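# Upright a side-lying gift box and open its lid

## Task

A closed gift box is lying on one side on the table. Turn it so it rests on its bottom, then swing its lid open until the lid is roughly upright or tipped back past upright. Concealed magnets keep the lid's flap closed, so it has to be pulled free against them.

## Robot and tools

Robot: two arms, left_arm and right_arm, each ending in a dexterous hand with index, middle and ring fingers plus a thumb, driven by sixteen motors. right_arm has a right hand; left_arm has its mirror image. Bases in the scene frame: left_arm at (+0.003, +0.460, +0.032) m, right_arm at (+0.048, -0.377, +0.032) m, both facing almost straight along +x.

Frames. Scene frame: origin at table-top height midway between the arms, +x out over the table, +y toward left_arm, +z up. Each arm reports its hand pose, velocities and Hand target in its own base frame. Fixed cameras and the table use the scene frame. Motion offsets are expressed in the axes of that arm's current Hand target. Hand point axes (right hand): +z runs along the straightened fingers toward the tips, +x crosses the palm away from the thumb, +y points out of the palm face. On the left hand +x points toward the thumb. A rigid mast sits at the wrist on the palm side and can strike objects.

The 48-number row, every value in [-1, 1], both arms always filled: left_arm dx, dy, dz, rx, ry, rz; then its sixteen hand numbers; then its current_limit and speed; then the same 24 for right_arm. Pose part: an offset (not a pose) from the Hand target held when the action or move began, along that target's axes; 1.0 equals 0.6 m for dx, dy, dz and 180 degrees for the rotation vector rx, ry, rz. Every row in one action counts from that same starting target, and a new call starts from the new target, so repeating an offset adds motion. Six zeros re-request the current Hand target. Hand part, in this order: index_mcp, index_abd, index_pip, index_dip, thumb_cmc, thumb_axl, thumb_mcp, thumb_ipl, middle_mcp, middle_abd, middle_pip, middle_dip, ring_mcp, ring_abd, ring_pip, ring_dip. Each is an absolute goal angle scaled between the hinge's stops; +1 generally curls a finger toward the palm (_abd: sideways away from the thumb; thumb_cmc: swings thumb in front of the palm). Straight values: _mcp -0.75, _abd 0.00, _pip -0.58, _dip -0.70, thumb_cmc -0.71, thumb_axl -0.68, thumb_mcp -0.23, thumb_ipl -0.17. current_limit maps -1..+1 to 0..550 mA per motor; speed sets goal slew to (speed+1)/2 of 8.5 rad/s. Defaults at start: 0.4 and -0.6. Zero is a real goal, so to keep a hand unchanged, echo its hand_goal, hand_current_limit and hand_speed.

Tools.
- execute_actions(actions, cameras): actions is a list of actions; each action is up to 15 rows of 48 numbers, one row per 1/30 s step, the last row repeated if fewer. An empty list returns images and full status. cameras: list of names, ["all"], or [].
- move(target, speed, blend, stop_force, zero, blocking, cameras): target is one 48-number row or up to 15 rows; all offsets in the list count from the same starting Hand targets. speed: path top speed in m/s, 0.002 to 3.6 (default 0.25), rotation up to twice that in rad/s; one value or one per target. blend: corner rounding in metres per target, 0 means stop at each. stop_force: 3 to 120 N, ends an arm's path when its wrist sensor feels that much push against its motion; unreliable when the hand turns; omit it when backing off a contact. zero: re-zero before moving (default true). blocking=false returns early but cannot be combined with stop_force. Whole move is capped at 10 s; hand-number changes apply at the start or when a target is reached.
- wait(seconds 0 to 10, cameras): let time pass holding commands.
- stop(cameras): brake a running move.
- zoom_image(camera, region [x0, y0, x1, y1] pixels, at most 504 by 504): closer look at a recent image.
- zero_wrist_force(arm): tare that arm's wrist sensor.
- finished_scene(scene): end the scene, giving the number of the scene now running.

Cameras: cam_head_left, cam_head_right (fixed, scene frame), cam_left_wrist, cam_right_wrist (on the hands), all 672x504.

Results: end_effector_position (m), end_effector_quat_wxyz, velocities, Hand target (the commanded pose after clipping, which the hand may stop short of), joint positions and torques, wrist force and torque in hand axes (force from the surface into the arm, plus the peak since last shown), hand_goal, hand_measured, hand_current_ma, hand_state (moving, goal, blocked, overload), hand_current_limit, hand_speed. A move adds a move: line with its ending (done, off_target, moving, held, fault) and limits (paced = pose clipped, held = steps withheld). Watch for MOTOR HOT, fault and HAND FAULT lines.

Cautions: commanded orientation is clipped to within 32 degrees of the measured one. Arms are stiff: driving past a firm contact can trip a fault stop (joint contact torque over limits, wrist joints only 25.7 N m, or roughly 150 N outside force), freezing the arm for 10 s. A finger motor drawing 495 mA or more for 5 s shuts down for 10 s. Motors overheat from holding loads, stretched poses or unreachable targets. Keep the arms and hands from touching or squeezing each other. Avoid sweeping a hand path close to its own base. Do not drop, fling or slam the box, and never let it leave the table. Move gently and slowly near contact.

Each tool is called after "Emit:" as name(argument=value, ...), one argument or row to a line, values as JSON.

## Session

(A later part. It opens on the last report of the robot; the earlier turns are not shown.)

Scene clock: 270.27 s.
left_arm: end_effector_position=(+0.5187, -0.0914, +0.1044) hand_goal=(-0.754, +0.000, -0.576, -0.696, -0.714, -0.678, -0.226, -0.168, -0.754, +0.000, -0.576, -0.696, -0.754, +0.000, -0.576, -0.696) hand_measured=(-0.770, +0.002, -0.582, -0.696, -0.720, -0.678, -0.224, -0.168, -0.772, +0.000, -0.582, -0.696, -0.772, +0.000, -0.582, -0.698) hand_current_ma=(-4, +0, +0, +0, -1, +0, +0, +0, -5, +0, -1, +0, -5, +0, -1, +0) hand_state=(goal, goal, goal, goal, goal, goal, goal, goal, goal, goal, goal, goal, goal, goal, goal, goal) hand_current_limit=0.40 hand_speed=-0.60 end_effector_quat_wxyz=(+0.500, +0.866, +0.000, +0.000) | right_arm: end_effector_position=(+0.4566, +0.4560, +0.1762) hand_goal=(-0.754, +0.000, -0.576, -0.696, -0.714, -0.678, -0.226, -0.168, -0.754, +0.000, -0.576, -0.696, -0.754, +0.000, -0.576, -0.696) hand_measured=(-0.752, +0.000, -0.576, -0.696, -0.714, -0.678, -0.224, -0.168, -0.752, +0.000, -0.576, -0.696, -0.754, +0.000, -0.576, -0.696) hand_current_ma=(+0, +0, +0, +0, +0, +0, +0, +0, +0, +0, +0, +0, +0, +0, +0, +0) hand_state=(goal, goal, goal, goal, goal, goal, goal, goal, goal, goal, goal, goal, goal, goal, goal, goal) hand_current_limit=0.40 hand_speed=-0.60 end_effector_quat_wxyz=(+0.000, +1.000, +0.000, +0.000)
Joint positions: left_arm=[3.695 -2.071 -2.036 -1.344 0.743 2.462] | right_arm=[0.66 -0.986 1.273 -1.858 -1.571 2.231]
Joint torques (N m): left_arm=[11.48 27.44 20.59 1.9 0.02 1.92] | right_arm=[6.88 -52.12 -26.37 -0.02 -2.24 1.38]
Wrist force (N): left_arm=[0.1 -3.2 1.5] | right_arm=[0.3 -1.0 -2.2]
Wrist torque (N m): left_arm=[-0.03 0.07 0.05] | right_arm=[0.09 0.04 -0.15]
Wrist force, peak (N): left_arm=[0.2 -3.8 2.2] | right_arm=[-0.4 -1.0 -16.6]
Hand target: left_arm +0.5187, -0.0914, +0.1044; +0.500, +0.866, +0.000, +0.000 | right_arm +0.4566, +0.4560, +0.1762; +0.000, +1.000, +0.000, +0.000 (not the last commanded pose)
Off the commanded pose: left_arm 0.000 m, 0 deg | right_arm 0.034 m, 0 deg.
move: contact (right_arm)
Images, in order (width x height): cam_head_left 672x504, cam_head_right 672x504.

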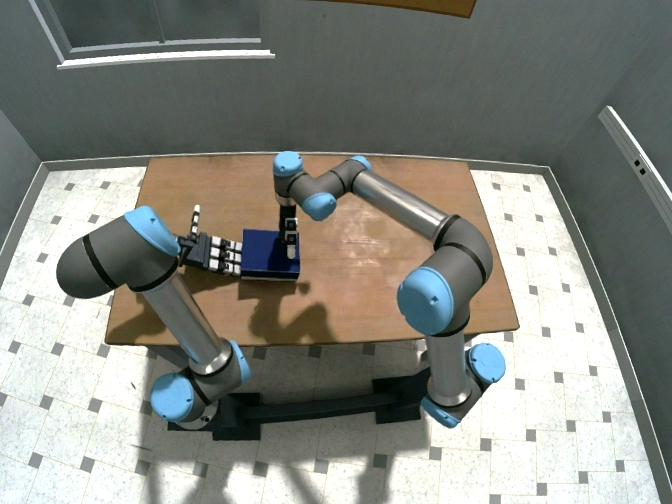

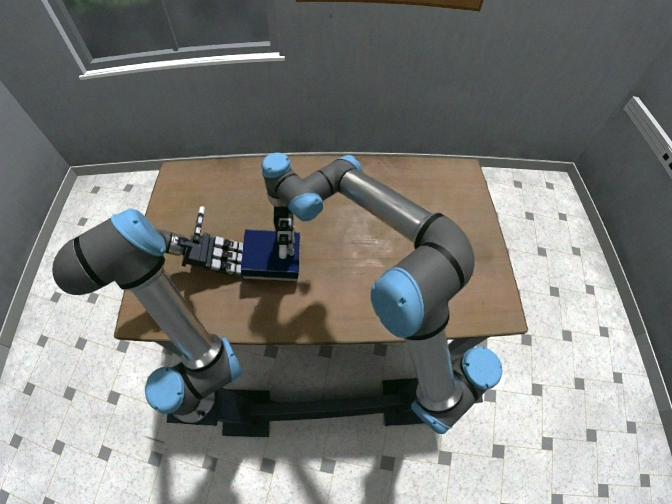

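Emit:
move(
  target=[0,0,0,0,0,0,-0.754,0,-0.576,-0.696,-0.714,-0.678,-0.226,-0.168,-0.754,0,-0.576,-0.696,-0.754,0,-0.576,-0.696,0.4,-0.6, 0,0,0.0012,0,0,0,-0.754,0,-0.576,-0.696,-0.714,-0.678,-0.226,-0.168,-0.754,0,-0.576,-0.696,-0.754,0,-0.576,-0.696,0.4,-0.6],
  speed=0.02,
)

Emit:
move(
  target=[0,-0.0417,-0.0722,0,0,0,-0.754,0,-0.576,-0.696,-0.714,-0.678,-0.226,-0.168,-0.754,0,-0.576,-0.696,-0.754,0,-0.576,-0.696,0.4,-0.6, 0,0,0,0,0,0,-0.754,0,-0.576,-0.696,-0.714,-0.678,-0.226,-0.168,-0.754,0,-0.576,-0.696,-0.754,0,-0.576,-0.696,0.4,-0.6],
  speed=0.06,
  cameras=["cam_head_left","cam_left_wrist"],
)

Emit:
zoom_image(
  camera="cam_head_left",
  region=[200, 180, 400, 300],
)

Scene clock: 277.60 s.
left_arm: end_effector_position=(+0.5187, -0.0914, +0.1044) hand_goal=(-0.754, +0.000, -0.576, -0.696, -0.714, -0.678, -0.226, -0.168, -0.754, +0.000, -0.576, -0.696, -0.754, +0.000, -0.576, -0.696) hand_measured=(-0.770, +0.002, -0.582, -0.696, -0.720, -0.678, -0.224, -0.168, -0.772, +0.000, -0.582, -0.696, -0.772, +0.000, -0.582, -0.698) hand_current_ma=(-4, +0, +0, +0, -1, +0, +0, +0, -5, +0, -1, +0, -5, +0, -1, +0) hand_state=(goal, goal, goal, goal, goal, goal, goal, goal, goal, goal, goal, goal, goal, goal, goal, goal) hand_current_limit=0.40 hand_speed=-0.60 end_effector_quat_wxyz=(+0.500, +0.866, +0.000, +0.000) | right_arm: end_effector_position=(+0.4566, +0.4560, +0.1756) hand_goal=(-0.754, +0.000, -0.576, -0.696, -0.714, -0.678, -0.226, -0.168, -0.754, +0.000, -0.576, -0.696, -0.754, +0.000, -0.576, -0.696) hand_measured=(-0.752, +0.000, -0.576, -0.696, -0.714, -0.678, -0.224, -0.168, -0.752, +0.000, -0.576, -0.696, -0.754, +0.000, -0.576, -0.696) hand_current_ma=(+0, +0, +0, +0, +0, +0, +0, +0, +0, +0, +0, +0, +0, +0, +0, +0) hand_state=(goal, goal, goal, goal, goal, goal, goal, goal, goal, goal, goal, goal, goal, goal, goal, goal) hand_current_limit=0.40 hand_speed=-0.60 end_effector_quat_wxyz=(+0.000, +1.000, +0.000, +0.000)
Joint positions: left_arm=[3.695 -2.071 -2.036 -1.344 0.743 2.462] | right_arm=[0.66 -0.986 1.274 -1.86 -1.571 2.231]
Joint torques (N m): left_arm=[12.48 32.54 20.92 0.4 -1.78 1.95] | right_arm=[-2.55 -24.09 -9.02 -3.34 -1.34 1.34]
Wrist force (N): left_arm=[0.3 -3.5 2.0] | right_arm=[-0.3 -0.6 -10.8]
Wrist torque (N m): left_arm=[-0.02 0.07 0.07] | right_arm=[0.75 0.08 -0.19]
Wrist force, peak (N): left_arm=[0.5 -3.6 2.1] | right_arm=[-0.1 -0.6 -10.8]
Hand target: left_arm +0.5187, -0.0914, +0.1044; +0.500, +0.866, +0.000, +0.000 | right_arm +0.4566, +0.4560, +0.1755; +0.000, +1.000, +0.000, +0.000
Off the commanded pose: left_arm 0.000 m, 0 deg | right_arm 0.000 m, 0 deg.
move: done

Scene clock: 278.90 s.
left_arm: end_effector_position=(+0.5187, -0.0415, +0.1044) hand_goal=(-0.754, +0.000, -0.576, -0.696, -0.714, -0.678, -0.226, -0.168, -0.754, +0.000, -0.576, -0.696, -0.754, +0.000, -0.576, -0.696) hand_measured=(-0.770, +0.002, -0.582, -0.696, -0.720, -0.678, -0.224, -0.168, -0.772, +0.000, -0.582, -0.696, -0.772, +0.000, -0.582, -0.698) hand_current_ma=(-4, +0, +0, +0, -1, +0, +0, +0, -5, +0, -1, +0, -5, +0, -1, +0) hand_state=(goal, goal, goal, goal, goal, goal, goal, goal, goal, goal, goal, goal, goal, goal, goal, goal) hand_current_limit=0.40 hand_speed=-0.60 end_effector_quat_wxyz=(+0.500, +0.866, +0.000, +0.000) | right_arm: end_effector_position=(+0.4566, +0.4560, +0.1754) hand_goal=(-0.754, +0.000, -0.576, -0.696, -0.714, -0.678, -0.226, -0.168, -0.754, +0.000, -0.576, -0.696, -0.754, +0.000, -0.576, -0.696) hand_measured=(-0.756, +0.000, -0.578, -0.698, -0.714, -0.678, -0.224, -0.168, -0.756, +0.000, -0.578, -0.698, -0.756, +0.000, -0.578, -0.698) hand_current_ma=(+0, +0, +0, +0, +0, +0, +0, +0, +0, +0, +0, +0, +0, +0, +0, +0) hand_state=(goal, goal, goal, goal, goal, goal, goal, goal, goal, goal, goal, goal, goal, goal, goal, goal) hand_current_limit=0.40 hand_speed=-0.60 end_effector_quat_wxyz=(+0.000, +1.000, +0.000, +0.000)
Joint positions: left_arm=[3.777 -2.095 -1.973 -1.444 0.799 2.545] | right_arm=[0.66 -0.986 1.275 -1.86 -1.571 2.231]
Joint torques (N m): left_arm=[12.35 25.96 20.86 -0.35 0.8 1.89] | right_arm=[-6.53 -49.81 -28.14 -3.06 -0.88 1.41]
Wrist force (N): left_arm=[0.7 -1.5 -0.6] | right_arm=[0.2 -0.5 0.6]
Wrist torque (N m): left_arm=[0.09 -0.08 0.05] | right_arm=[-0.12 -0.08 -0.14]
Wrist force, peak (N): left_arm=[0.2 -3.6 2.2] | right_arm=[-0.3 -1.2 -11.7]
Hand target: left_arm +0.5187, -0.0414, +0.1044; +0.500, +0.866, +0.000, +0.000 | right_arm +0.4566, +0.4560, +0.1755; +0.000, +1.000, +0.000, +0.000
Off the commanded pose: left_arm 0.000 m, 0 deg | right_arm 0.000 m, 0 deg.
move: done
camera_calibration:
cam_left_wrist: T_world_to_cam=[[-0.78645, 0.282589, -0.549218, 0.44708], [0.409185, 0.904451, -0.120563, -0.215855], [0.462671, -0.319549, -0.826937, -0.0388578], [0, 0, 0, 1]] pos_world=[0.457909, 0.0564731, 0.187387]
Images, in order (width x height): cam_head_left 672x504, cam_left_wrist 672x504.

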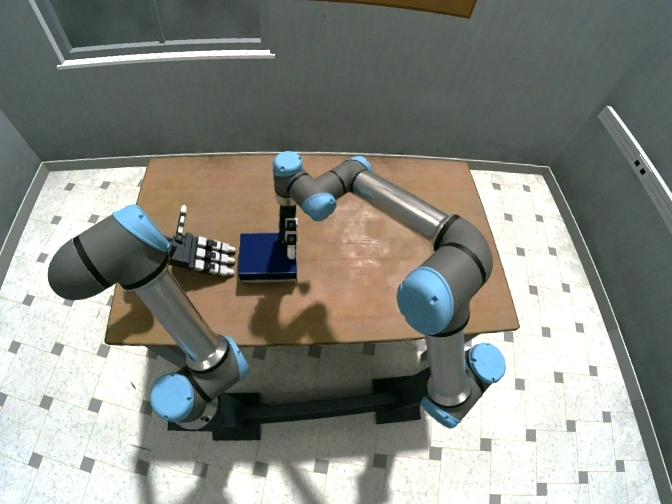

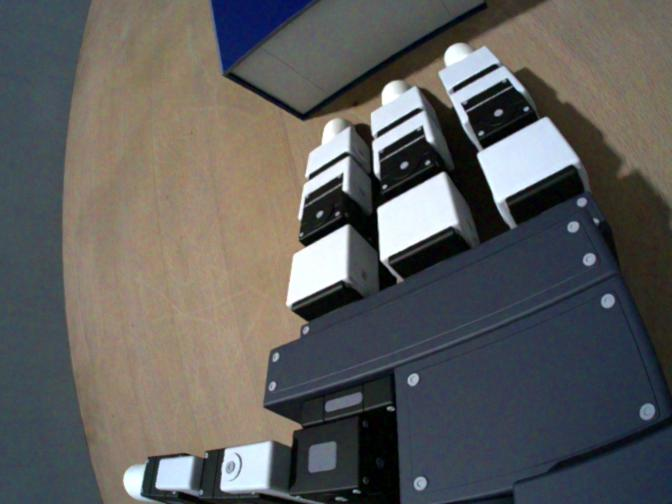

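Scaled by 2.520 from the camera's 672x504 image, which has a finer 960x720 frame.

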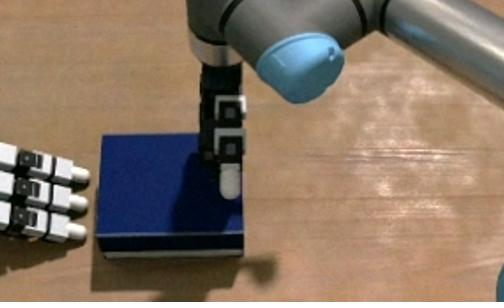

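Emit:
zoom_image(
  camera="cam_left_wrist",
  region=[200, 0, 504, 140],
)

Emit:
zoom_image(
  camera="cam_head_left",
  region=[230, 220, 310, 290],
)

Scaled by 1.658 from the camera's 672x504 image, which has a finer 960x720 frame.

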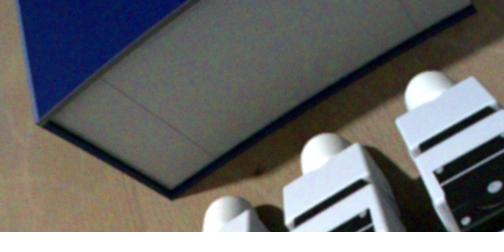

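Scaled by 6.300 from the camera's 672x504 image, which has a finer 960x720 frame.

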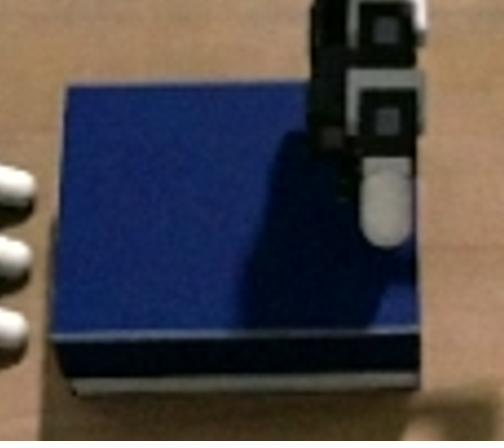

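Emit:
move(
  target=[
    [0,0,0,0,0,0,-0.754,0,-0.576,-0.696,-0.714,-0.678,-0.226,-0.168,-0.754,0,-0.576,-0.696,-0.754,0,-0.576,-0.696,0.4,-0.6, 0,0,-0.15,0,0,0,-0.754,0,-0.576,-0.696,-0.714,-0.678,-0.226,-0.168,-0.754,0,-0.576,-0.696,-0.754,0,-0.576,-0.696,0.8,-0.6],
    [0,0,0,0,0,0,-0.754,0,-0.576,-0.696,-0.714,-0.678,-0.226,-0.168,-0.754,0,-0.576,-0.696,-0.754,0,-0.576,-0.696,0.4,-0.6, -0.29,-0.2172,-0.17,-0.2596,0.2596,-0.4498,-0.754,0,-0.576,-0.696,-0.714,-0.678,-0.226,-0.168,-0.754,0,-0.576,-0.696,-0.754,0,-0.576,-0.696,0.8,-0.6],
    [0,0,0,0,0,0,-0.754,0,-0.576,-0.696,-0.714,-0.678,-0.226,-0.168,-0.754,0,-0.576,-0.696,-0.754,0,-0.576,-0.696,0.4,-0.6, -0.2822,-0.2172,0.08,-0.2596,0.2596,-0.4498,-0.754,0,-0.576,-0.696,-0.714,-0.678,-0.226,-0.168,-0.754,0,-0.576,-0.696,-0.754,0,-0.576,-0.696,0.8,-0.6],
  ],
  speed=0.4,
  blend=0.04,
  cameras=["cam_head_left","cam_head_right","cam_right_wrist"],
)

Emit:
zoom_image(
  camera="cam_head_left",
  region=[200, 200, 340, 320],
)

Emit:
zoom_image(
  camera="cam_head_right",
  region=[200, 200, 340, 320],
)

Scene clock: 404.50 s.
left_arm: end_effector_position=(+0.5187, -0.0414, +0.1044) hand_goal=(-0.754, +0.000, -0.576, -0.696, -0.714, -0.678, -0.226, -0.168, -0.754, +0.000, -0.576, -0.696, -0.754, +0.000, -0.576, -0.696) hand_measured=(-0.770, +0.002, -0.582, -0.696, -0.720, -0.678, -0.224, -0.168, -0.772, +0.000, -0.582, -0.696, -0.772, +0.000, -0.582, -0.698) hand_current_ma=(-4, +0, +0, +0, -1, +0, +0, +0, -5, +0, -1, +0, -5, +0, -1, +0) hand_state=(goal, goal, goal, goal, goal, goal, goal, goal, goal, goal, goal, goal, goal, goal, goal, goal) hand_current_limit=0.40 hand_speed=-0.60 end_effector_quat_wxyz=(+0.500, +0.866, +0.000, +0.000) | right_arm: end_effector_position=(+0.3124, +0.5618, +0.2755) hand_goal=(-0.754, +0.000, -0.576, -0.696, -0.714, -0.678, -0.226, -0.168, -0.754, +0.000, -0.576, -0.696, -0.754, +0.000, -0.576, -0.696) hand_measured=(-0.760, +0.000, -0.578, -0.698, -0.720, -0.678, -0.224, -0.168, -0.760, +0.000, -0.578, -0.698, -0.760, +0.000, -0.578, -0.698) hand_current_ma=(-1, +0, +0, +0, -1, +0, +0, +0, -1, +0, +0, +0, -1, +0, +0, +0) hand_state=(goal, goal, goal, goal, goal, goal, goal, goal, goal, goal, goal, goal, goal, goal, goal, goal) hand_current_limit=0.80 hand_speed=-0.60 end_effector_quat_wxyz=(+0.308, +0.739, +0.521, +0.296)
Joint positions: left_arm=[3.777 -2.095 -1.973 -1.444 0.799 2.546] | right_arm=[1.216 -1.088 1.62 -2.297 -2.437 1.47]
Joint torques (N m): left_arm=[12.02 26.73 20.57 -0.39 0.9 1.99] | right_arm=[-11.31 -48.58 -25.7 -0.93 0.81 1.47]
Wrist force (N): left_arm=[0.4 -1.9 -0.5] | right_arm=[-0.5 -0.4 0.2]
Wrist torque (N m): left_arm=[0.03 -0.05 0.03] | right_arm=[-0.11 0.07 -0.06]
Wrist force, peak (N): left_arm=[0.4 -2.1 -0.7] | right_arm=[-2.4 -6.3 -0.9]
Hand target: left_arm +0.5187, -0.0414, +0.1044; +0.500, +0.866, +0.000, +0.000 | right_arm +0.3124, +0.5618, +0.2755; +0.308, +0.739, +0.521, +0.296 (not the last commanded pose)
Off the commanded pose: left_arm 0.000 m, 0 deg | right_arm 0.152 m, 20 deg.
move: held (right_arm; a check stopped the path); path passed 1 of 3 targets; limits=held
pose unreachable (right arm): on one or more control steps of this call, first in action 0 (counted from 0), this arm could not follow its commanded pose, so it was not sent that pose on those steps. It may still have moved: this result reports where it is.
cause: moving toward the commanded pose would bring two parts of the arm too close to each other (joints 4 (wrist 1) to 6 (wrist 3) lie between them).
camera_calibration:
cam_right_wrist: T_world_to_cam=[[0.102272, -0.891055, 0.442223, 0.371672], [-0.992428, -0.121796, -0.015895, 0.335423], [0.0680241, -0.437249, -0.896764, 0.603453], [0, 0, 0, 1]] pos_world=[0.253822, 0.635892, 0.382124]
Images, in order (width x height): cam_head_left 672x504, cam_head_right 672x504, cam_right_wrist 672x504.

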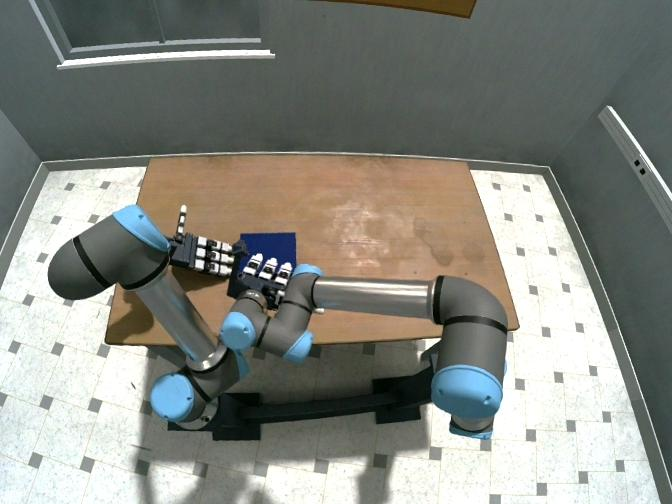

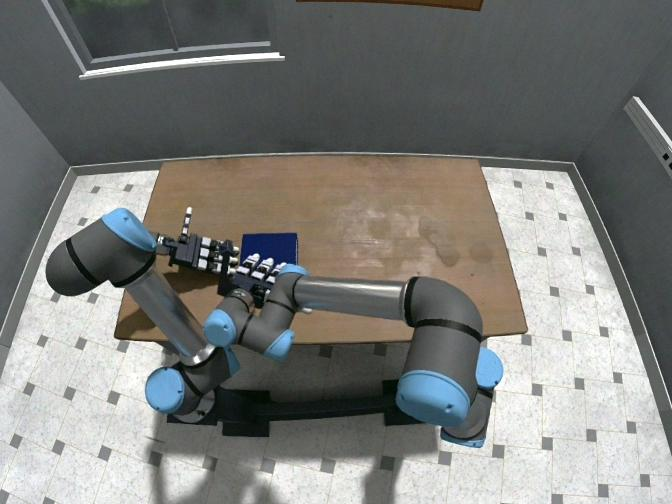

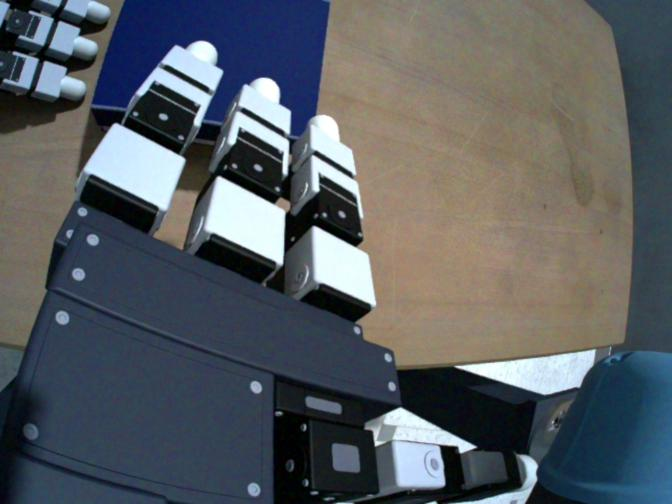

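Scaled by 3.600 from the camera's 672x504 image, which has a finer 960x720 frame.

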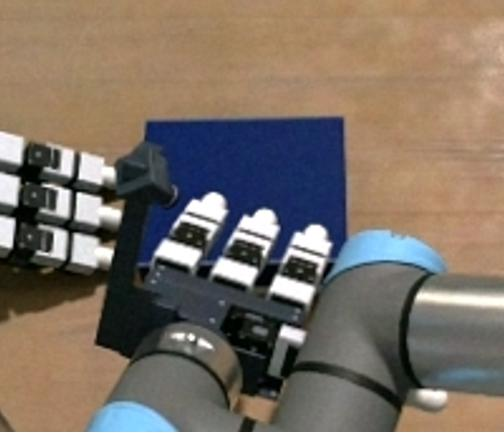

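Scaled by 3.600 from the camera's 672x504 image, which has a finer 960x720 frame.

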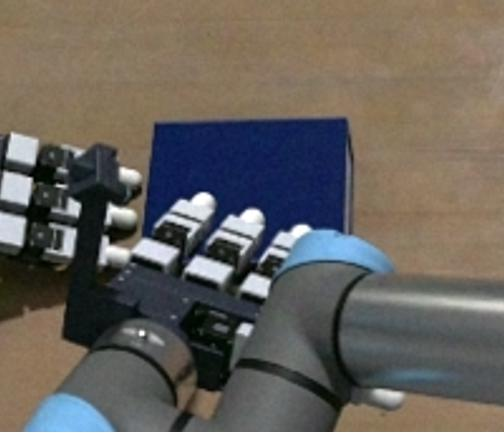

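Emit:
move(
  target=[
    [0,0.0444,-0.2565,0,0,0,-0.754,0,-0.576,-0.696,-0.714,-0.678,-0.226,-0.168,-0.754,0,-0.576,-0.696,-0.754,0,-0.576,-0.696,0.4,-0.6, 0.0095,-0.0257,-0.0291,-0.0239,0.3069,-0.2532,-0.754,0,-0.576,-0.696,-0.714,-0.678,-0.226,-0.168,-0.754,0,-0.576,-0.696,-0.754,0,-0.576,-0.696,0.8,-0.6],
    [0,0.0444,-0.2565,0,0,0,-0.754,0,-0.576,-0.696,-0.714,-0.678,-0.226,-0.168,-0.754,0,-0.576,-0.696,-0.754,0,-0.576,-0.696,0.4,-0.6, -0.0197,-0.2176,0.1303,-0.0239,0.3069,-0.2532,-0.754,0,-0.576,-0.696,-0.714,-0.678,-0.226,-0.168,-0.754,0,-0.576,-0.696,-0.754,0,-0.576,-0.696,0.8,-0.6],
  ],
  speed=0.4,
  blend=0.02,
  cameras=["cam_head_left","cam_head_right","cam_right_wrist"],
)

Emit:
zoom_image(
  camera="cam_head_left",
  region=[200, 200, 340, 320],
)

Emit:
zoom_image(
  camera="cam_head_right",
  region=[200, 200, 340, 320],
)

Scene clock: 437.60 s.
left_arm: end_effector_position=(+0.5187, -0.0186, +0.1234) hand_goal=(-0.754, +0.000, -0.576, -0.696, -0.714, -0.678, -0.226, -0.168, -0.754, +0.000, -0.576, -0.696, -0.754, +0.000, -0.576, -0.696) hand_measured=(-0.770, +0.002, -0.582, -0.696, -0.720, -0.678, -0.224, -0.168, -0.772, +0.000, -0.582, -0.696, -0.772, +0.000, -0.582, -0.698) hand_current_ma=(-4, +0, +0, +0, -1, +0, +0, +0, -5, +0, -1, +0, -5, +0, -1, +0) hand_state=(goal, goal, goal, goal, goal, goal, goal, goal, goal, goal, goal, goal, goal, goal, goal, goal) hand_current_limit=0.40 hand_speed=-0.60 end_effector_quat_wxyz=(+0.500, +0.866, +0.000, +0.000) | right_arm: end_effector_position=(+0.3112, +0.5617, +0.2754) hand_goal=(-0.754, +0.000, -0.576, -0.696, -0.714, -0.678, -0.226, -0.168, -0.754, +0.000, -0.576, -0.696, -0.754, +0.000, -0.576, -0.696) hand_measured=(-0.760, +0.000, -0.578, -0.698, -0.720, -0.678, -0.224, -0.168, -0.760, +0.000, -0.578, -0.698, -0.760, +0.000, -0.578, -0.698) hand_current_ma=(-1, +0, +0, +0, -1, +0, +0, +0, -1, +0, +0, +0, -1, +0, +0, +0) hand_state=(goal, goal, goal, goal, goal, goal, goal, goal, goal, goal, goal, goal, goal, goal, goal, goal) hand_current_limit=0.80 hand_speed=-0.60 end_effector_quat_wxyz=(+0.305, +0.725, +0.538, +0.304)
Joint positions: left_arm=[3.811 -2.071 -1.932 -1.53 0.825 2.578] | right_arm=[1.219 -1.099 1.659 -2.376 -2.436 1.399]
Joint torques (N m): left_arm=[11.05 44.45 22.9 -0.55 1.01 2.03] | right_arm=[-11.01 -25.85 -25.86 -0.75 -2.72 1.37]
Wrist force (N): left_arm=[0.2 -1.8 -0.4] | right_arm=[-0.3 -0.5 0.3]
Wrist torque (N m): left_arm=[0.03 -0.01 0.03] | right_arm=[-0.12 0.06 -0.03]
Wrist force, peak (N): left_arm=[0.6 -2.1 -0.7] | right_arm=[-2.3 -1.8 0.2]
Hand target: left_arm +0.5187, -0.0185, +0.1235; +0.500, +0.866, +0.000, +0.000 (not the last commanded pose) | right_arm +0.3112, +0.5617, +0.2753; +0.305, +0.725, +0.538, +0.304 (not the last commanded pose)
Off the commanded pose: left_arm 0.127 m, 0 deg | right_arm 0.152 m, 69 deg.
move: held (right_arm; a check stopped the path), off_target (left_arm; braked when a check withheld steps of right_arm); path passed 0 of 2 targets; limits=held
pose unreachable (right arm): on one or more control steps of this call, first in action 0 (counted from 0), this arm could not follow its commanded pose, so it was not sent that pose on those steps. It may still have moved: this result reports where it is.
cause: moving toward the commanded pose would bring two parts of the arm too close to each other (joints 4 (wrist 1) to 6 (wrist 3) lie between them).
camera_calibration:
cam_right_wrist: T_world_to_cam=[[0.141459, -0.882614, 0.448309, 0.353177], [-0.985341, -0.169159, -0.0221204, 0.360251], [0.0953592, -0.438608, -0.893605, 0.594753], [0, 0, 0, 1]] pos_world=[0.248295, 0.633523, 0.38111]
Images, in order (width x height): cam_head_left 672x504, cam_head_right 672x504, cam_right_wrist 672x504.

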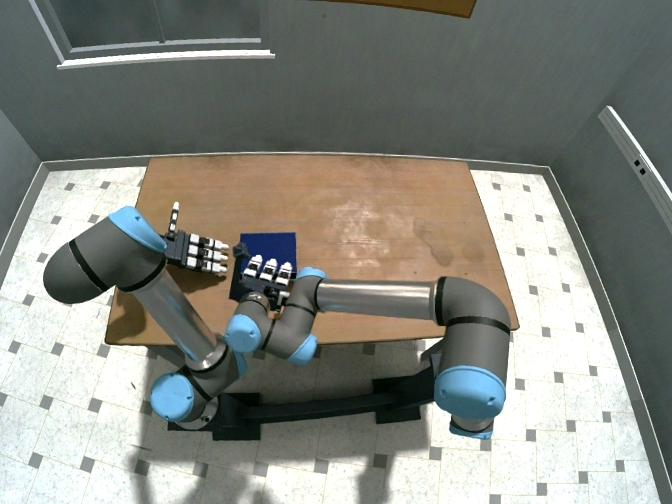

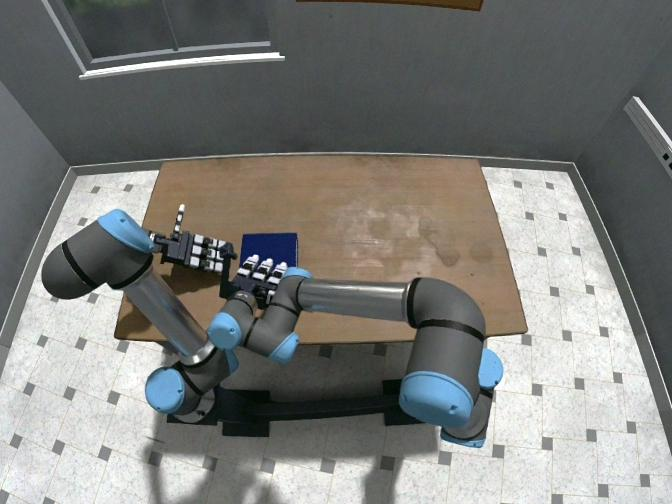

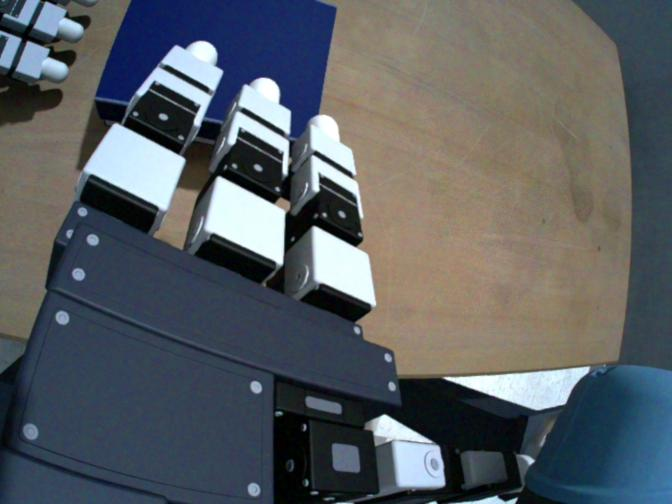

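Scaled by 3.600 from the camera's 672x504 image, which has a finer 960x720 frame.

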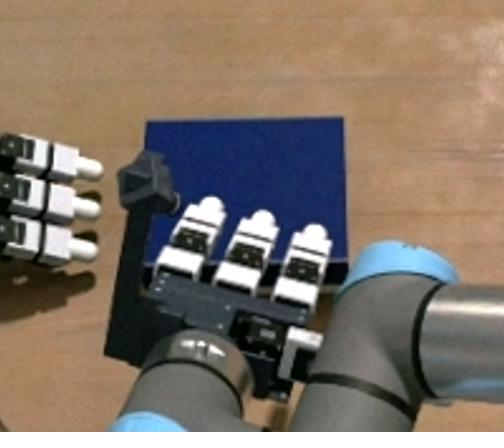

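Scaled by 3.600 from the camera's 672x504 image, which has a finer 960x720 frame.

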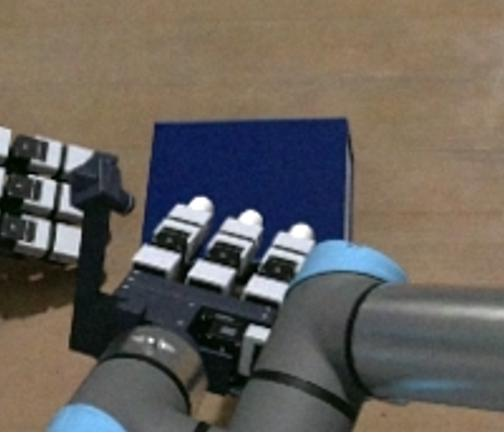

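Emit:
move(
  target=[
    [0,0.032,-0.211,0,0,0,-0.754,0,-0.576,-0.696,-0.714,-0.678,-0.226,-0.168,-0.754,0,-0.576,-0.696,-0.754,0,-0.576,-0.696,0.4,-0.6, -0.19,0.148,-0.0125,0.2833,0,0,-0.754,0,-0.576,-0.696,-0.714,-0.678,-0.226,-0.168,-0.754,0,-0.576,-0.696,-0.754,0,-0.576,-0.696,0.8,-0.6],
    [0,0.032,-0.211,0,0,0,-0.754,0,-0.576,-0.696,-0.714,-0.678,-0.226,-0.168,-0.754,0,-0.576,-0.696,-0.754,0,-0.576,-0.696,0.4,-0.6, -0.2545,0.058,-0.0358,0.2675,0.1398,-0.3711,-0.754,0,-0.576,-0.696,-0.714,-0.678,-0.226,-0.168,-0.754,0,-0.576,-0.696,-0.754,0,-0.576,-0.696,0.8,-0.6],
    [0,0.032,-0.211,0,0,0,-0.754,0,-0.576,-0.696,-0.714,-0.678,-0.226,-0.168,-0.754,0,-0.576,-0.696,-0.754,0,-0.576,-0.696,0.4,-0.6, -0.173,-0.0697,0.0357,-0.0237,0.296,-0.2429,-0.754,0,-0.576,-0.696,-0.714,-0.678,-0.226,-0.168,-0.754,0,-0.576,-0.696,-0.754,0,-0.576,-0.696,0.8,-0.6],
  ],
  speed=0.4,
  blend=0.03,
  cameras=["cam_head_left","cam_head_right","cam_right_wrist"],
)

Scene clock: 475.07 s.
left_arm: end_effector_position=(+0.5187, +0.0815, +0.2034) hand_goal=(-0.754, +0.000, -0.576, -0.696, -0.714, -0.678, -0.226, -0.168, -0.754, +0.000, -0.576, -0.696, -0.754, +0.000, -0.576, -0.696) hand_measured=(-0.770, +0.002, -0.582, -0.696, -0.720, -0.678, -0.224, -0.168, -0.772, +0.000, -0.582, -0.696, -0.772, +0.000, -0.582, -0.698) hand_current_ma=(-4, +0, +0, +0, -1, +0, +0, +0, -5, +0, -1, +0, -5, +0, -1, +0) hand_state=(goal, goal, goal, goal, goal, goal, goal, goal, goal, goal, goal, goal, goal, goal, goal, goal) hand_current_limit=0.40 hand_speed=-0.60 end_effector_quat_wxyz=(+0.500, +0.866, +0.000, +0.000) | right_arm: end_effector_position=(+0.2782, +0.4689, +0.2180) hand_goal=(-0.754, +0.000, -0.576, -0.696, -0.714, -0.678, -0.226, -0.168, -0.754, +0.000, -0.576, -0.696, -0.754, +0.000, -0.576, -0.696) hand_measured=(-0.760, +0.000, -0.578, -0.698, -0.718, -0.678, -0.224, -0.168, -0.760, +0.000, -0.578, -0.698, -0.760, +0.000, -0.578, -0.698) hand_current_ma=(-1, +0, +0, +0, -1, +0, +0, +0, -1, +0, +0, +0, -1, +0, +0, +0) hand_state=(goal, goal, goal, goal, goal, goal, goal, goal, goal, goal, goal, goal, goal, goal, goal, goal) hand_current_limit=0.80 hand_speed=-0.60 end_effector_quat_wxyz=(+0.150, +0.260, +0.826, +0.477)
Joint positions: left_arm=[3.946 -2.034 -1.705 -1.869 0.926 2.693] | right_arm=[0.722 -1.2 2.581 -3.987 -1.365 -0.121]
Joint torques (N m): left_arm=[11.76 28.81 24.99 -0.93 1.28 2.05] | right_arm=[10.69 -9.45 -13.42 -4.72 -2.43 1.33]
Wrist force (N): left_arm=[0.1 -2.0 -0.7] | right_arm=[0.5 -0.6 -0.4]
Wrist torque (N m): left_arm=[0.04 -0.01 0.00] | right_arm=[-0.16 0.01 -0.07]
Wrist force, peak (N): left_arm=[0.1 -2.3 -0.9] | right_arm=[0.3 -1.3 0.8]
Hand target: left_arm +0.5187, +0.0815, +0.2034; +0.500, +0.866, +0.000, +0.000 | right_arm +0.2782, +0.4689, +0.2180; +0.150, +0.260, +0.826, +0.477
Off the commanded pose: left_arm 0.000 m, 0 deg | right_arm 0.000 m, 0 deg.
move: done
camera_calibration:
cam_right_wrist: T_world_to_cam=[[0.775651, -0.231009, 0.587367, -0.210659], [-0.194596, -0.972806, -0.125624, 0.490313], [0.600415, -0.0168588, -0.799511, 0.147183], [0, 0, 0, 1]] pos_world=[0.17044, 0.430796, 0.303004]
Images, in order (width x height): cam_head_left 672x504, cam_head_right 672x504, cam_right_wrist 672x504.

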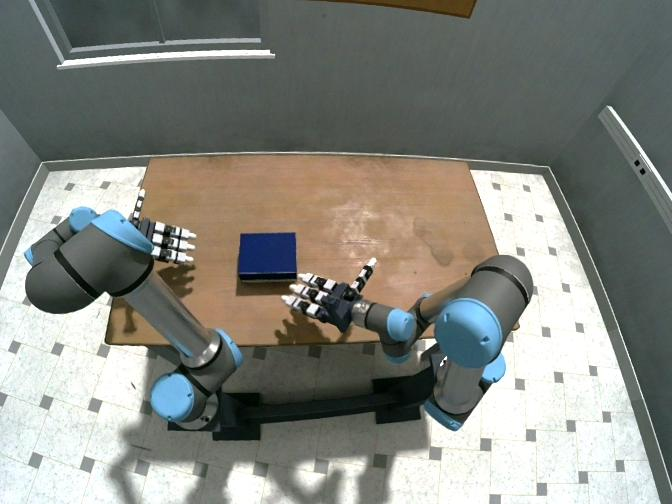

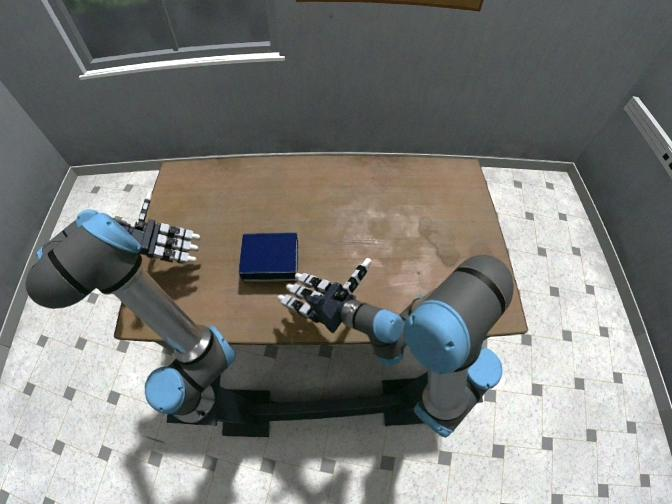

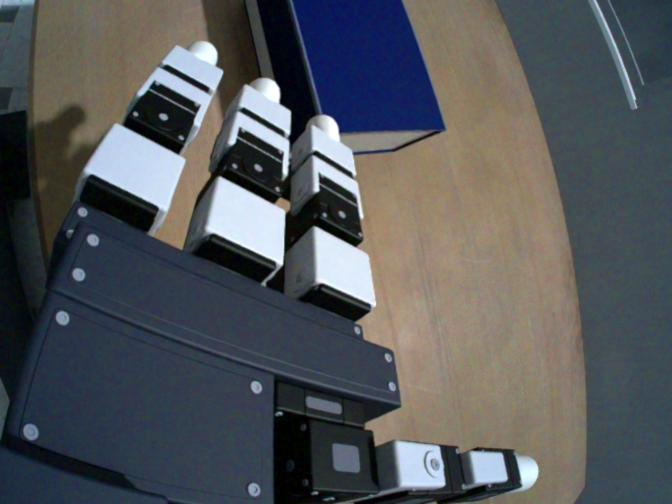

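Emit:
zoom_image(
  camera="cam_right_wrist",
  region=[220, 0, 460, 170],
)

Emit:
zoom_image(
  camera="cam_head_left",
  region=[220, 220, 340, 320],
)

Scaled by 2.100 from the camera's 672x504 image, which has a finer 960x720 frame.

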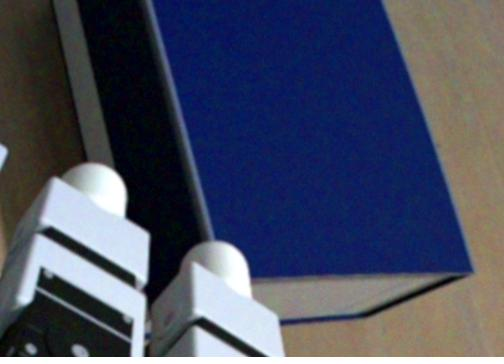

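Scaled by 4.200 from the camera's 672x504 image, which has a finer 960x720 frame.

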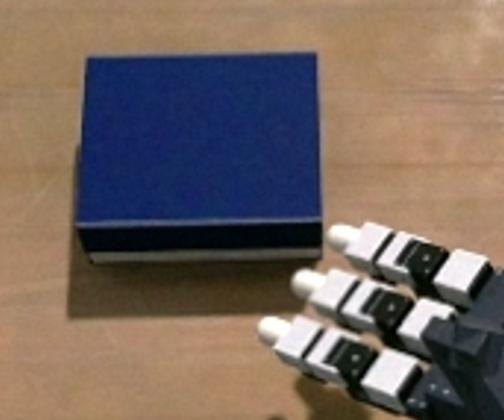

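Emit:
move(
  target=[0,0,0,0,0,0,-0.754,0,-0.576,-0.696,-0.714,-0.678,-0.226,-0.168,-0.754,0,-0.576,-0.696,-0.754,0,-0.576,-0.696,0.4,-0.6, 0.082,-0.0563,0.2128,0,0,0,-0.754,0,-0.576,-0.696,-0.714,-0.678,-0.226,-0.168,-0.754,0,-0.576,-0.696,-0.754,0,-0.576,-0.696,0.8,-0.6],
  speed=0.3,
)

Emit:
move(
  target=[0,0,0,0,0,0,-0.754,0,-0.576,-0.696,-0.714,-0.678,-0.226,-0.168,-0.754,0,-0.576,-0.696,-0.754,0,-0.576,-0.696,0.4,-0.6, 0,-0.0577,0.0333,0,0,0,-0.754,0,-0.576,-0.696,-0.714,-0.678,-0.226,-0.168,-0.754,0,-0.576,-0.696,-0.754,0,-0.576,-0.696,0.8,-0.6],
  speed=0.025,
  stop_force=3,
  cameras=["cam_head_left","cam_head_right","cam_right_wrist"],
)

Emit:
zoom_image(
  camera="cam_head_left",
  region=[220, 220, 340, 320],
)

Emit:
zoom_image(
  camera="cam_head_right",
  region=[220, 220, 340, 320],
)

Emit:
zoom_image(
  camera="cam_right_wrist",
  region=[220, 0, 460, 170],
)

Scene clock: 493.33 s.
left_arm: end_effector_position=(+0.5187, +0.0815, +0.2034) hand_goal=(-0.754, +0.000, -0.576, -0.696, -0.714, -0.678, -0.226, -0.168, -0.754, +0.000, -0.576, -0.696, -0.754, +0.000, -0.576, -0.696) hand_measured=(-0.770, +0.002, -0.582, -0.696, -0.720, -0.678, -0.224, -0.168, -0.772, +0.000, -0.582, -0.696, -0.772, +0.000, -0.582, -0.698) hand_current_ma=(-4, +0, +0, +0, -1, +0, +0, +0, -5, +0, -1, +0, -5, +0, -1, +0) hand_state=(goal, goal, goal, goal, goal, goal, goal, goal, goal, goal, goal, goal, goal, goal, goal, goal) hand_current_limit=0.40 hand_speed=-0.60 end_effector_quat_wxyz=(+0.500, +0.866, +0.000, +0.000) | right_arm: end_effector_position=(+0.2916, +0.5738, +0.1250) hand_goal=(-0.754, +0.000, -0.576, -0.696, -0.714, -0.678, -0.226, -0.168, -0.754, +0.000, -0.576, -0.696, -0.754, +0.000, -0.576, -0.696) hand_measured=(-0.760, +0.000, -0.578, -0.698, -0.720, -0.678, -0.224, -0.168, -0.760, +0.000, -0.578, -0.698, -0.760, +0.000, -0.578, -0.698) hand_current_ma=(-1, +0, +0, +0, -1, +0, +0, +0, -1, +0, +0, +0, -1, +0, +0, +0) hand_state=(goal, goal, goal, goal, goal, goal, goal, goal, goal, goal, goal, goal, goal, goal, goal, goal) hand_current_limit=0.80 hand_speed=-0.60 end_effector_quat_wxyz=(+0.150, +0.260, +0.826, +0.477)
Joint positions: left_arm=[3.946 -2.034 -1.705 -1.869 0.926 2.693] | right_arm=[0.908 -0.807 2.261 -4.072 -1.526 -0.026]
Joint torques (N m): left_arm=[11.65 27.49 25.96 -0.94 1.17 1.99] | right_arm=[10.87 -19.81 -11.55 -0.82 -2.24 1.32]
Wrist force (N): left_arm=[0.2 -2.0 -0.7] | right_arm=[0.2 -0.6 0.0]
Wrist torque (N m): left_arm=[0.04 -0.01 0.01] | right_arm=[-0.21 -0.01 -0.12]
Wrist force, peak (N): left_arm=[0.2 -2.2 -0.9] | right_arm=[0.8 -1.3 1.0]
Hand target: left_arm +0.5187, +0.0815, +0.2034; +0.500, +0.866, +0.000, +0.000 | right_arm +0.2917, +0.5739, +0.1249; +0.150, +0.260, +0.826, +0.477
Off the commanded pose: left_arm 0.000 m, 0 deg | right_arm 0.000 m, 0 deg.
move: done

Scene clock: 495.37 s.
left_arm: end_effector_position=(+0.5187, +0.0815, +0.2034) hand_goal=(-0.754, +0.000, -0.576, -0.696, -0.714, -0.678, -0.226, -0.168, -0.754, +0.000, -0.576, -0.696, -0.754, +0.000, -0.576, -0.696) hand_measured=(-0.770, +0.002, -0.582, -0.696, -0.720, -0.678, -0.224, -0.168, -0.772, +0.000, -0.582, -0.696, -0.772, +0.000, -0.582, -0.698) hand_current_ma=(-4, +0, +0, +0, -1, +0, +0, +0, -5, +0, -1, +0, -5, +0, -1, +0) hand_state=(goal, goal, goal, goal, goal, goal, goal, goal, goal, goal, goal, goal, goal, goal, goal, goal) hand_current_limit=0.40 hand_speed=-0.60 end_effector_quat_wxyz=(+0.500, +0.866, +0.000, +0.000) | right_arm: end_effector_position=(+0.2917, +0.5739, +0.1024) hand_goal=(-0.754, +0.000, -0.576, -0.696, -0.714, -0.678, -0.226, -0.168, -0.754, +0.000, -0.576, -0.696, -0.754, +0.000, -0.576, -0.696) hand_measured=(-0.758, +0.000, -0.574, -0.696, -0.720, -0.678, -0.224, -0.168, -0.760, +0.000, -0.576, -0.696, -0.760, +0.000, -0.576, -0.696) hand_current_ma=(-1, +0, +0, +0, -1, +0, +0, +0, -1, +0, +0, +0, -1, +0, +0, +0) hand_state=(goal, goal, goal, goal, goal, goal, goal, goal, goal, goal, goal, goal, goal, goal, goal, goal) hand_current_limit=0.80 hand_speed=-0.60 end_effector_quat_wxyz=(+0.150, +0.261, +0.826, +0.477)
Joint positions: left_arm=[3.946 -2.034 -1.705 -1.869 0.926 2.693] | right_arm=[0.908 -0.738 2.244 -4.123 -1.526 -0.026]
Joint torques (N m): left_arm=[11.77 27.76 25.89 -0.89 1.05 1.89] | right_arm=[8.27 -44.97 2.33 -0.83 -2.27 1.2]
Wrist force (N): left_arm=[0.1 -1.9 -0.5] | right_arm=[0.4 -0.6 0.1]
Wrist torque (N m): left_arm=[0.03 -0.01 0.00] | right_arm=[-0.21 -0.04 -0.09]
Wrist force, peak (N): left_arm=[0.1 -2.1 -0.9] | right_arm=[0.6 2.0 -4.0]
Hand target: left_arm +0.5187, +0.0815, +0.2034; +0.500, +0.866, +0.000, +0.000 | right_arm +0.2917, +0.5739, +0.1024; +0.150, +0.261, +0.826, +0.477 (not the last commanded pose)
Off the commanded pose: left_arm 0.000 m, 0 deg | right_arm 0.017 m, 0 deg.
move: contact (right_arm)
camera_calibration:
cam_right_wrist: T_world_to_cam=[[0.775639, -0.231064, 0.587361, -0.128828], [-0.194641, -0.972792, -0.125657, 0.58044], [0.600415, -0.0168598, -0.799511, 0.0484029], [0, 0, 0, 1]] pos_world=[0.18384, 0.535696, 0.187304]
Images, in order (width x height): cam_head_left 672x504, cam_head_right 672x504, cam_right_wrist 672x504.

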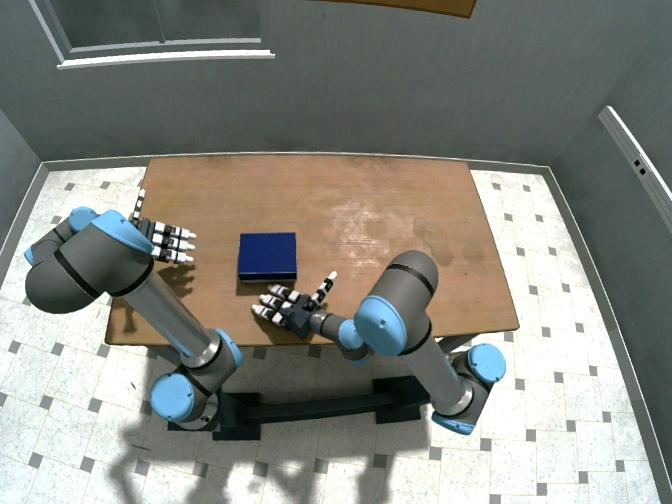

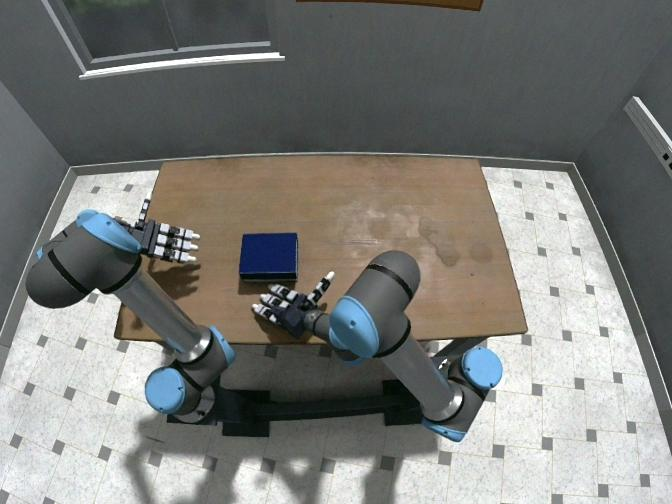

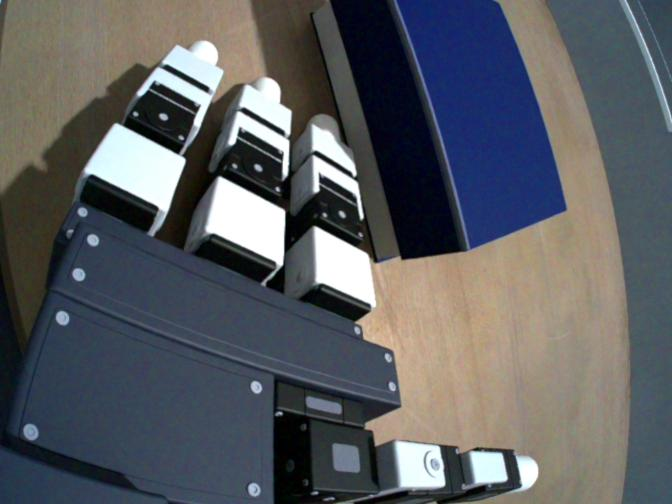

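Scaled by 4.200 from the camera's 672x504 image, which has a finer 960x720 frame.

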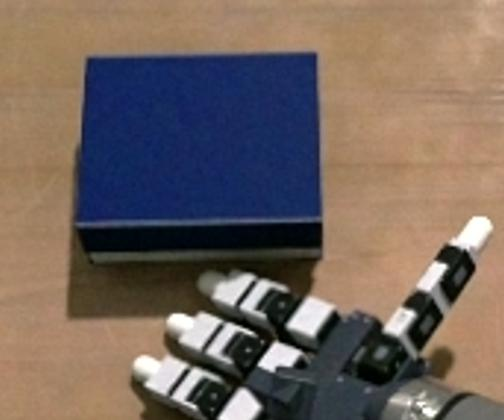

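Scaled by 4.200 from the camera's 672x504 image, which has a finer 960x720 frame.

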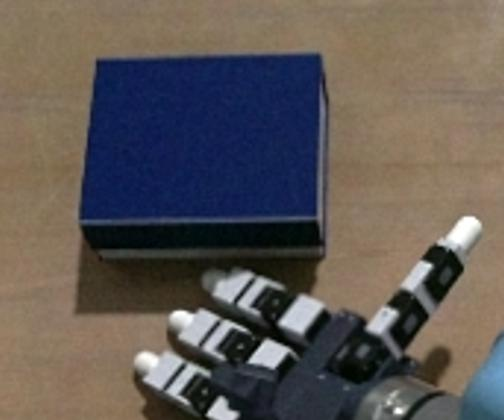

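Scaled by 2.100 from the camera's 672x504 image, which has a finer 960x720 frame.

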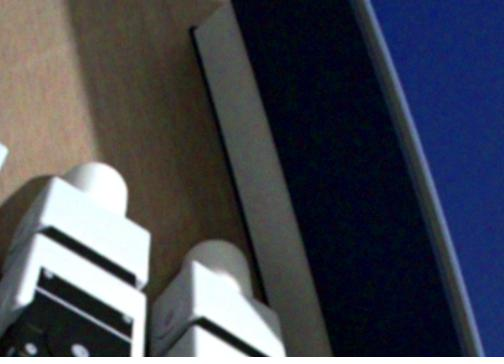

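Emit:
move(
  target=[0,0,0,0,0,0,-0.754,0,-0.576,-0.696,-0.714,-0.678,-0.226,-0.168,-0.754,0,-0.576,-0.696,-0.754,0,-0.576,-0.696,0.4,-0.6, -0.045,0.018,0.026,0,0,0,-0.754,0,-0.576,-0.696,-0.714,-0.678,-0.226,-0.168,-0.754,0,-0.576,-0.696,-0.754,0,-0.576,-0.696,0.8,-0.6],
  speed=0.04,
  stop_force=3,
  cameras=["cam_head_left","cam_head_right","cam_right_wrist"],
)

Emit:
zoom_image(
  camera="cam_head_left",
  region=[220, 220, 340, 320],
)

Emit:
zoom_image(
  camera="cam_right_wrist",
  region=[220, 0, 460, 170],
)

Scene clock: 506.90 s.
left_arm: end_effector_position=(+0.5187, +0.0815, +0.2034) hand_goal=(-0.754, +0.000, -0.576, -0.696, -0.714, -0.678, -0.226, -0.168, -0.754, +0.000, -0.576, -0.696, -0.754, +0.000, -0.576, -0.696) hand_measured=(-0.770, +0.002, -0.582, -0.696, -0.720, -0.678, -0.224, -0.168, -0.772, +0.000, -0.582, -0.696, -0.772, +0.000, -0.582, -0.698) hand_current_ma=(-4, +0, +0, +0, -1, +0, +0, +0, -5, +0, -1, +0, -5, +0, -1, +0) hand_state=(goal, goal, goal, goal, goal, goal, goal, goal, goal, goal, goal, goal, goal, goal, goal, goal) hand_current_limit=0.40 hand_speed=-0.60 end_effector_quat_wxyz=(+0.500, +0.866, +0.000, +0.000) | right_arm: end_effector_position=(+0.3246, +0.5739, +0.1039) hand_goal=(-0.754, +0.000, -0.576, -0.696, -0.714, -0.678, -0.226, -0.168, -0.754, +0.000, -0.576, -0.696, -0.754, +0.000, -0.576, -0.696) hand_measured=(-0.764, +0.022, -0.578, -0.696, -0.720, -0.678, -0.224, -0.168, -0.760, +0.000, -0.576, -0.696, -0.760, +0.000, -0.576, -0.696) hand_current_ma=(-3, +9, +0, +0, -1, +0, +0, +0, -1, +0, +0, +0, -1, +0, +0, +0) hand_state=(goal, blocked, goal, goal, goal, goal, goal, goal, goal, goal, goal, goal, goal, goal, goal, goal) hand_current_limit=0.80 hand_speed=-0.60 end_effector_quat_wxyz=(+0.150, +0.261, +0.826, +0.477)
Joint positions: left_arm=[3.946 -2.034 -1.705 -1.869 0.926 2.693] | right_arm=[0.844 -0.74 2.213 -4.088 -1.471 -0.058]
Joint torques (N m): left_arm=[11.53 28.09 25.29 -0.85 1.12 1.79] | right_arm=[-12.43 -45.17 -12.32 -0.89 2.09 -1.58]
Wrist force (N): left_arm=[-0.1 -1.9 -0.7] | right_arm=[1.6 -0.9 -1.1]
Wrist torque (N m): left_arm=[0.07 0.01 -0.01] | right_arm=[-0.09 0.10 0.17]
Wrist force, peak (N): left_arm=[-0.1 -2.2 -1.0] | right_arm=[1.7 -0.7 -1.6]
Hand target: left_arm +0.5187, +0.0815, +0.2034; +0.500, +0.866, +0.000, +0.000 | right_arm +0.3246, +0.5739, +0.1039; +0.150, +0.261, +0.826, +0.477
Off the commanded pose: left_arm 0.000 m, 0 deg | right_arm 0.000 m, 0 deg.
move: done
camera_calibration:
cam_right_wrist: T_world_to_cam=[[0.775639, -0.231064, 0.587361, -0.155364], [-0.194641, -0.972792, -0.125657, 0.587065], [0.600415, -0.0168598, -0.799511, 0.0298684], [0, 0, 0, 1]] pos_world=[0.21684, 0.535696, 0.188904]
Images, in order (width x height): cam_head_left 672x504, cam_head_right 672x504, cam_right_wrist 672x504.

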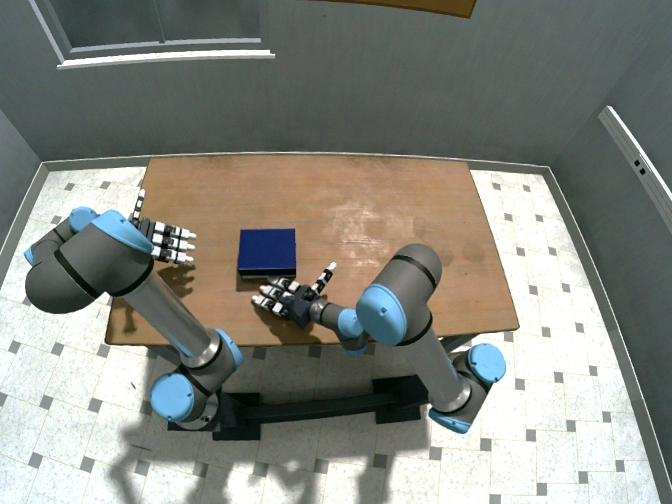

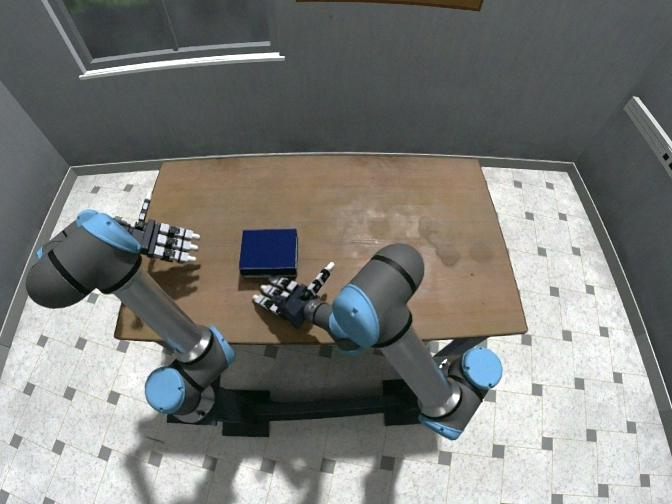

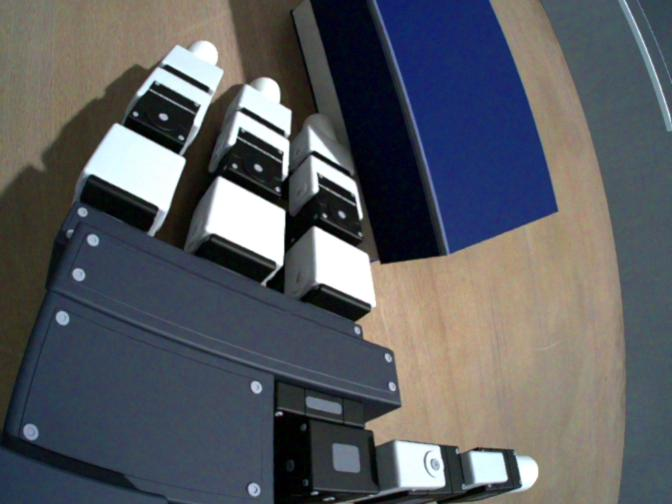

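Scaled by 4.200 from the camera's 672x504 image, which has a finer 960x720 frame.

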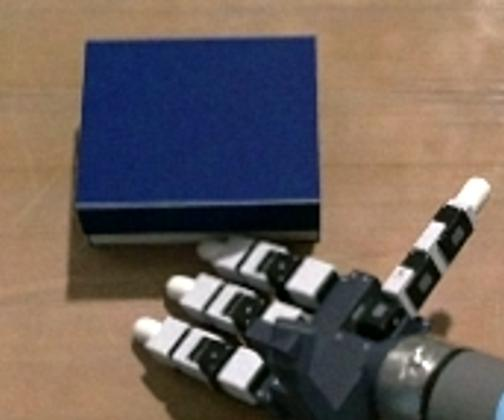

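Scaled by 2.100 from the camera's 672x504 image, which has a finer 960x720 frame.

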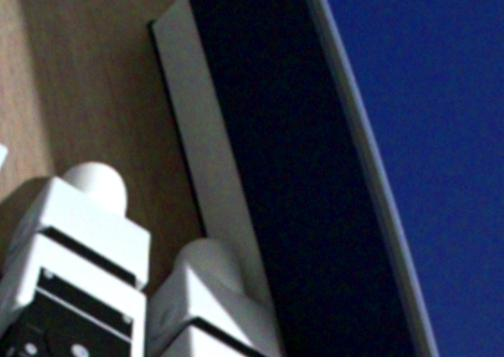

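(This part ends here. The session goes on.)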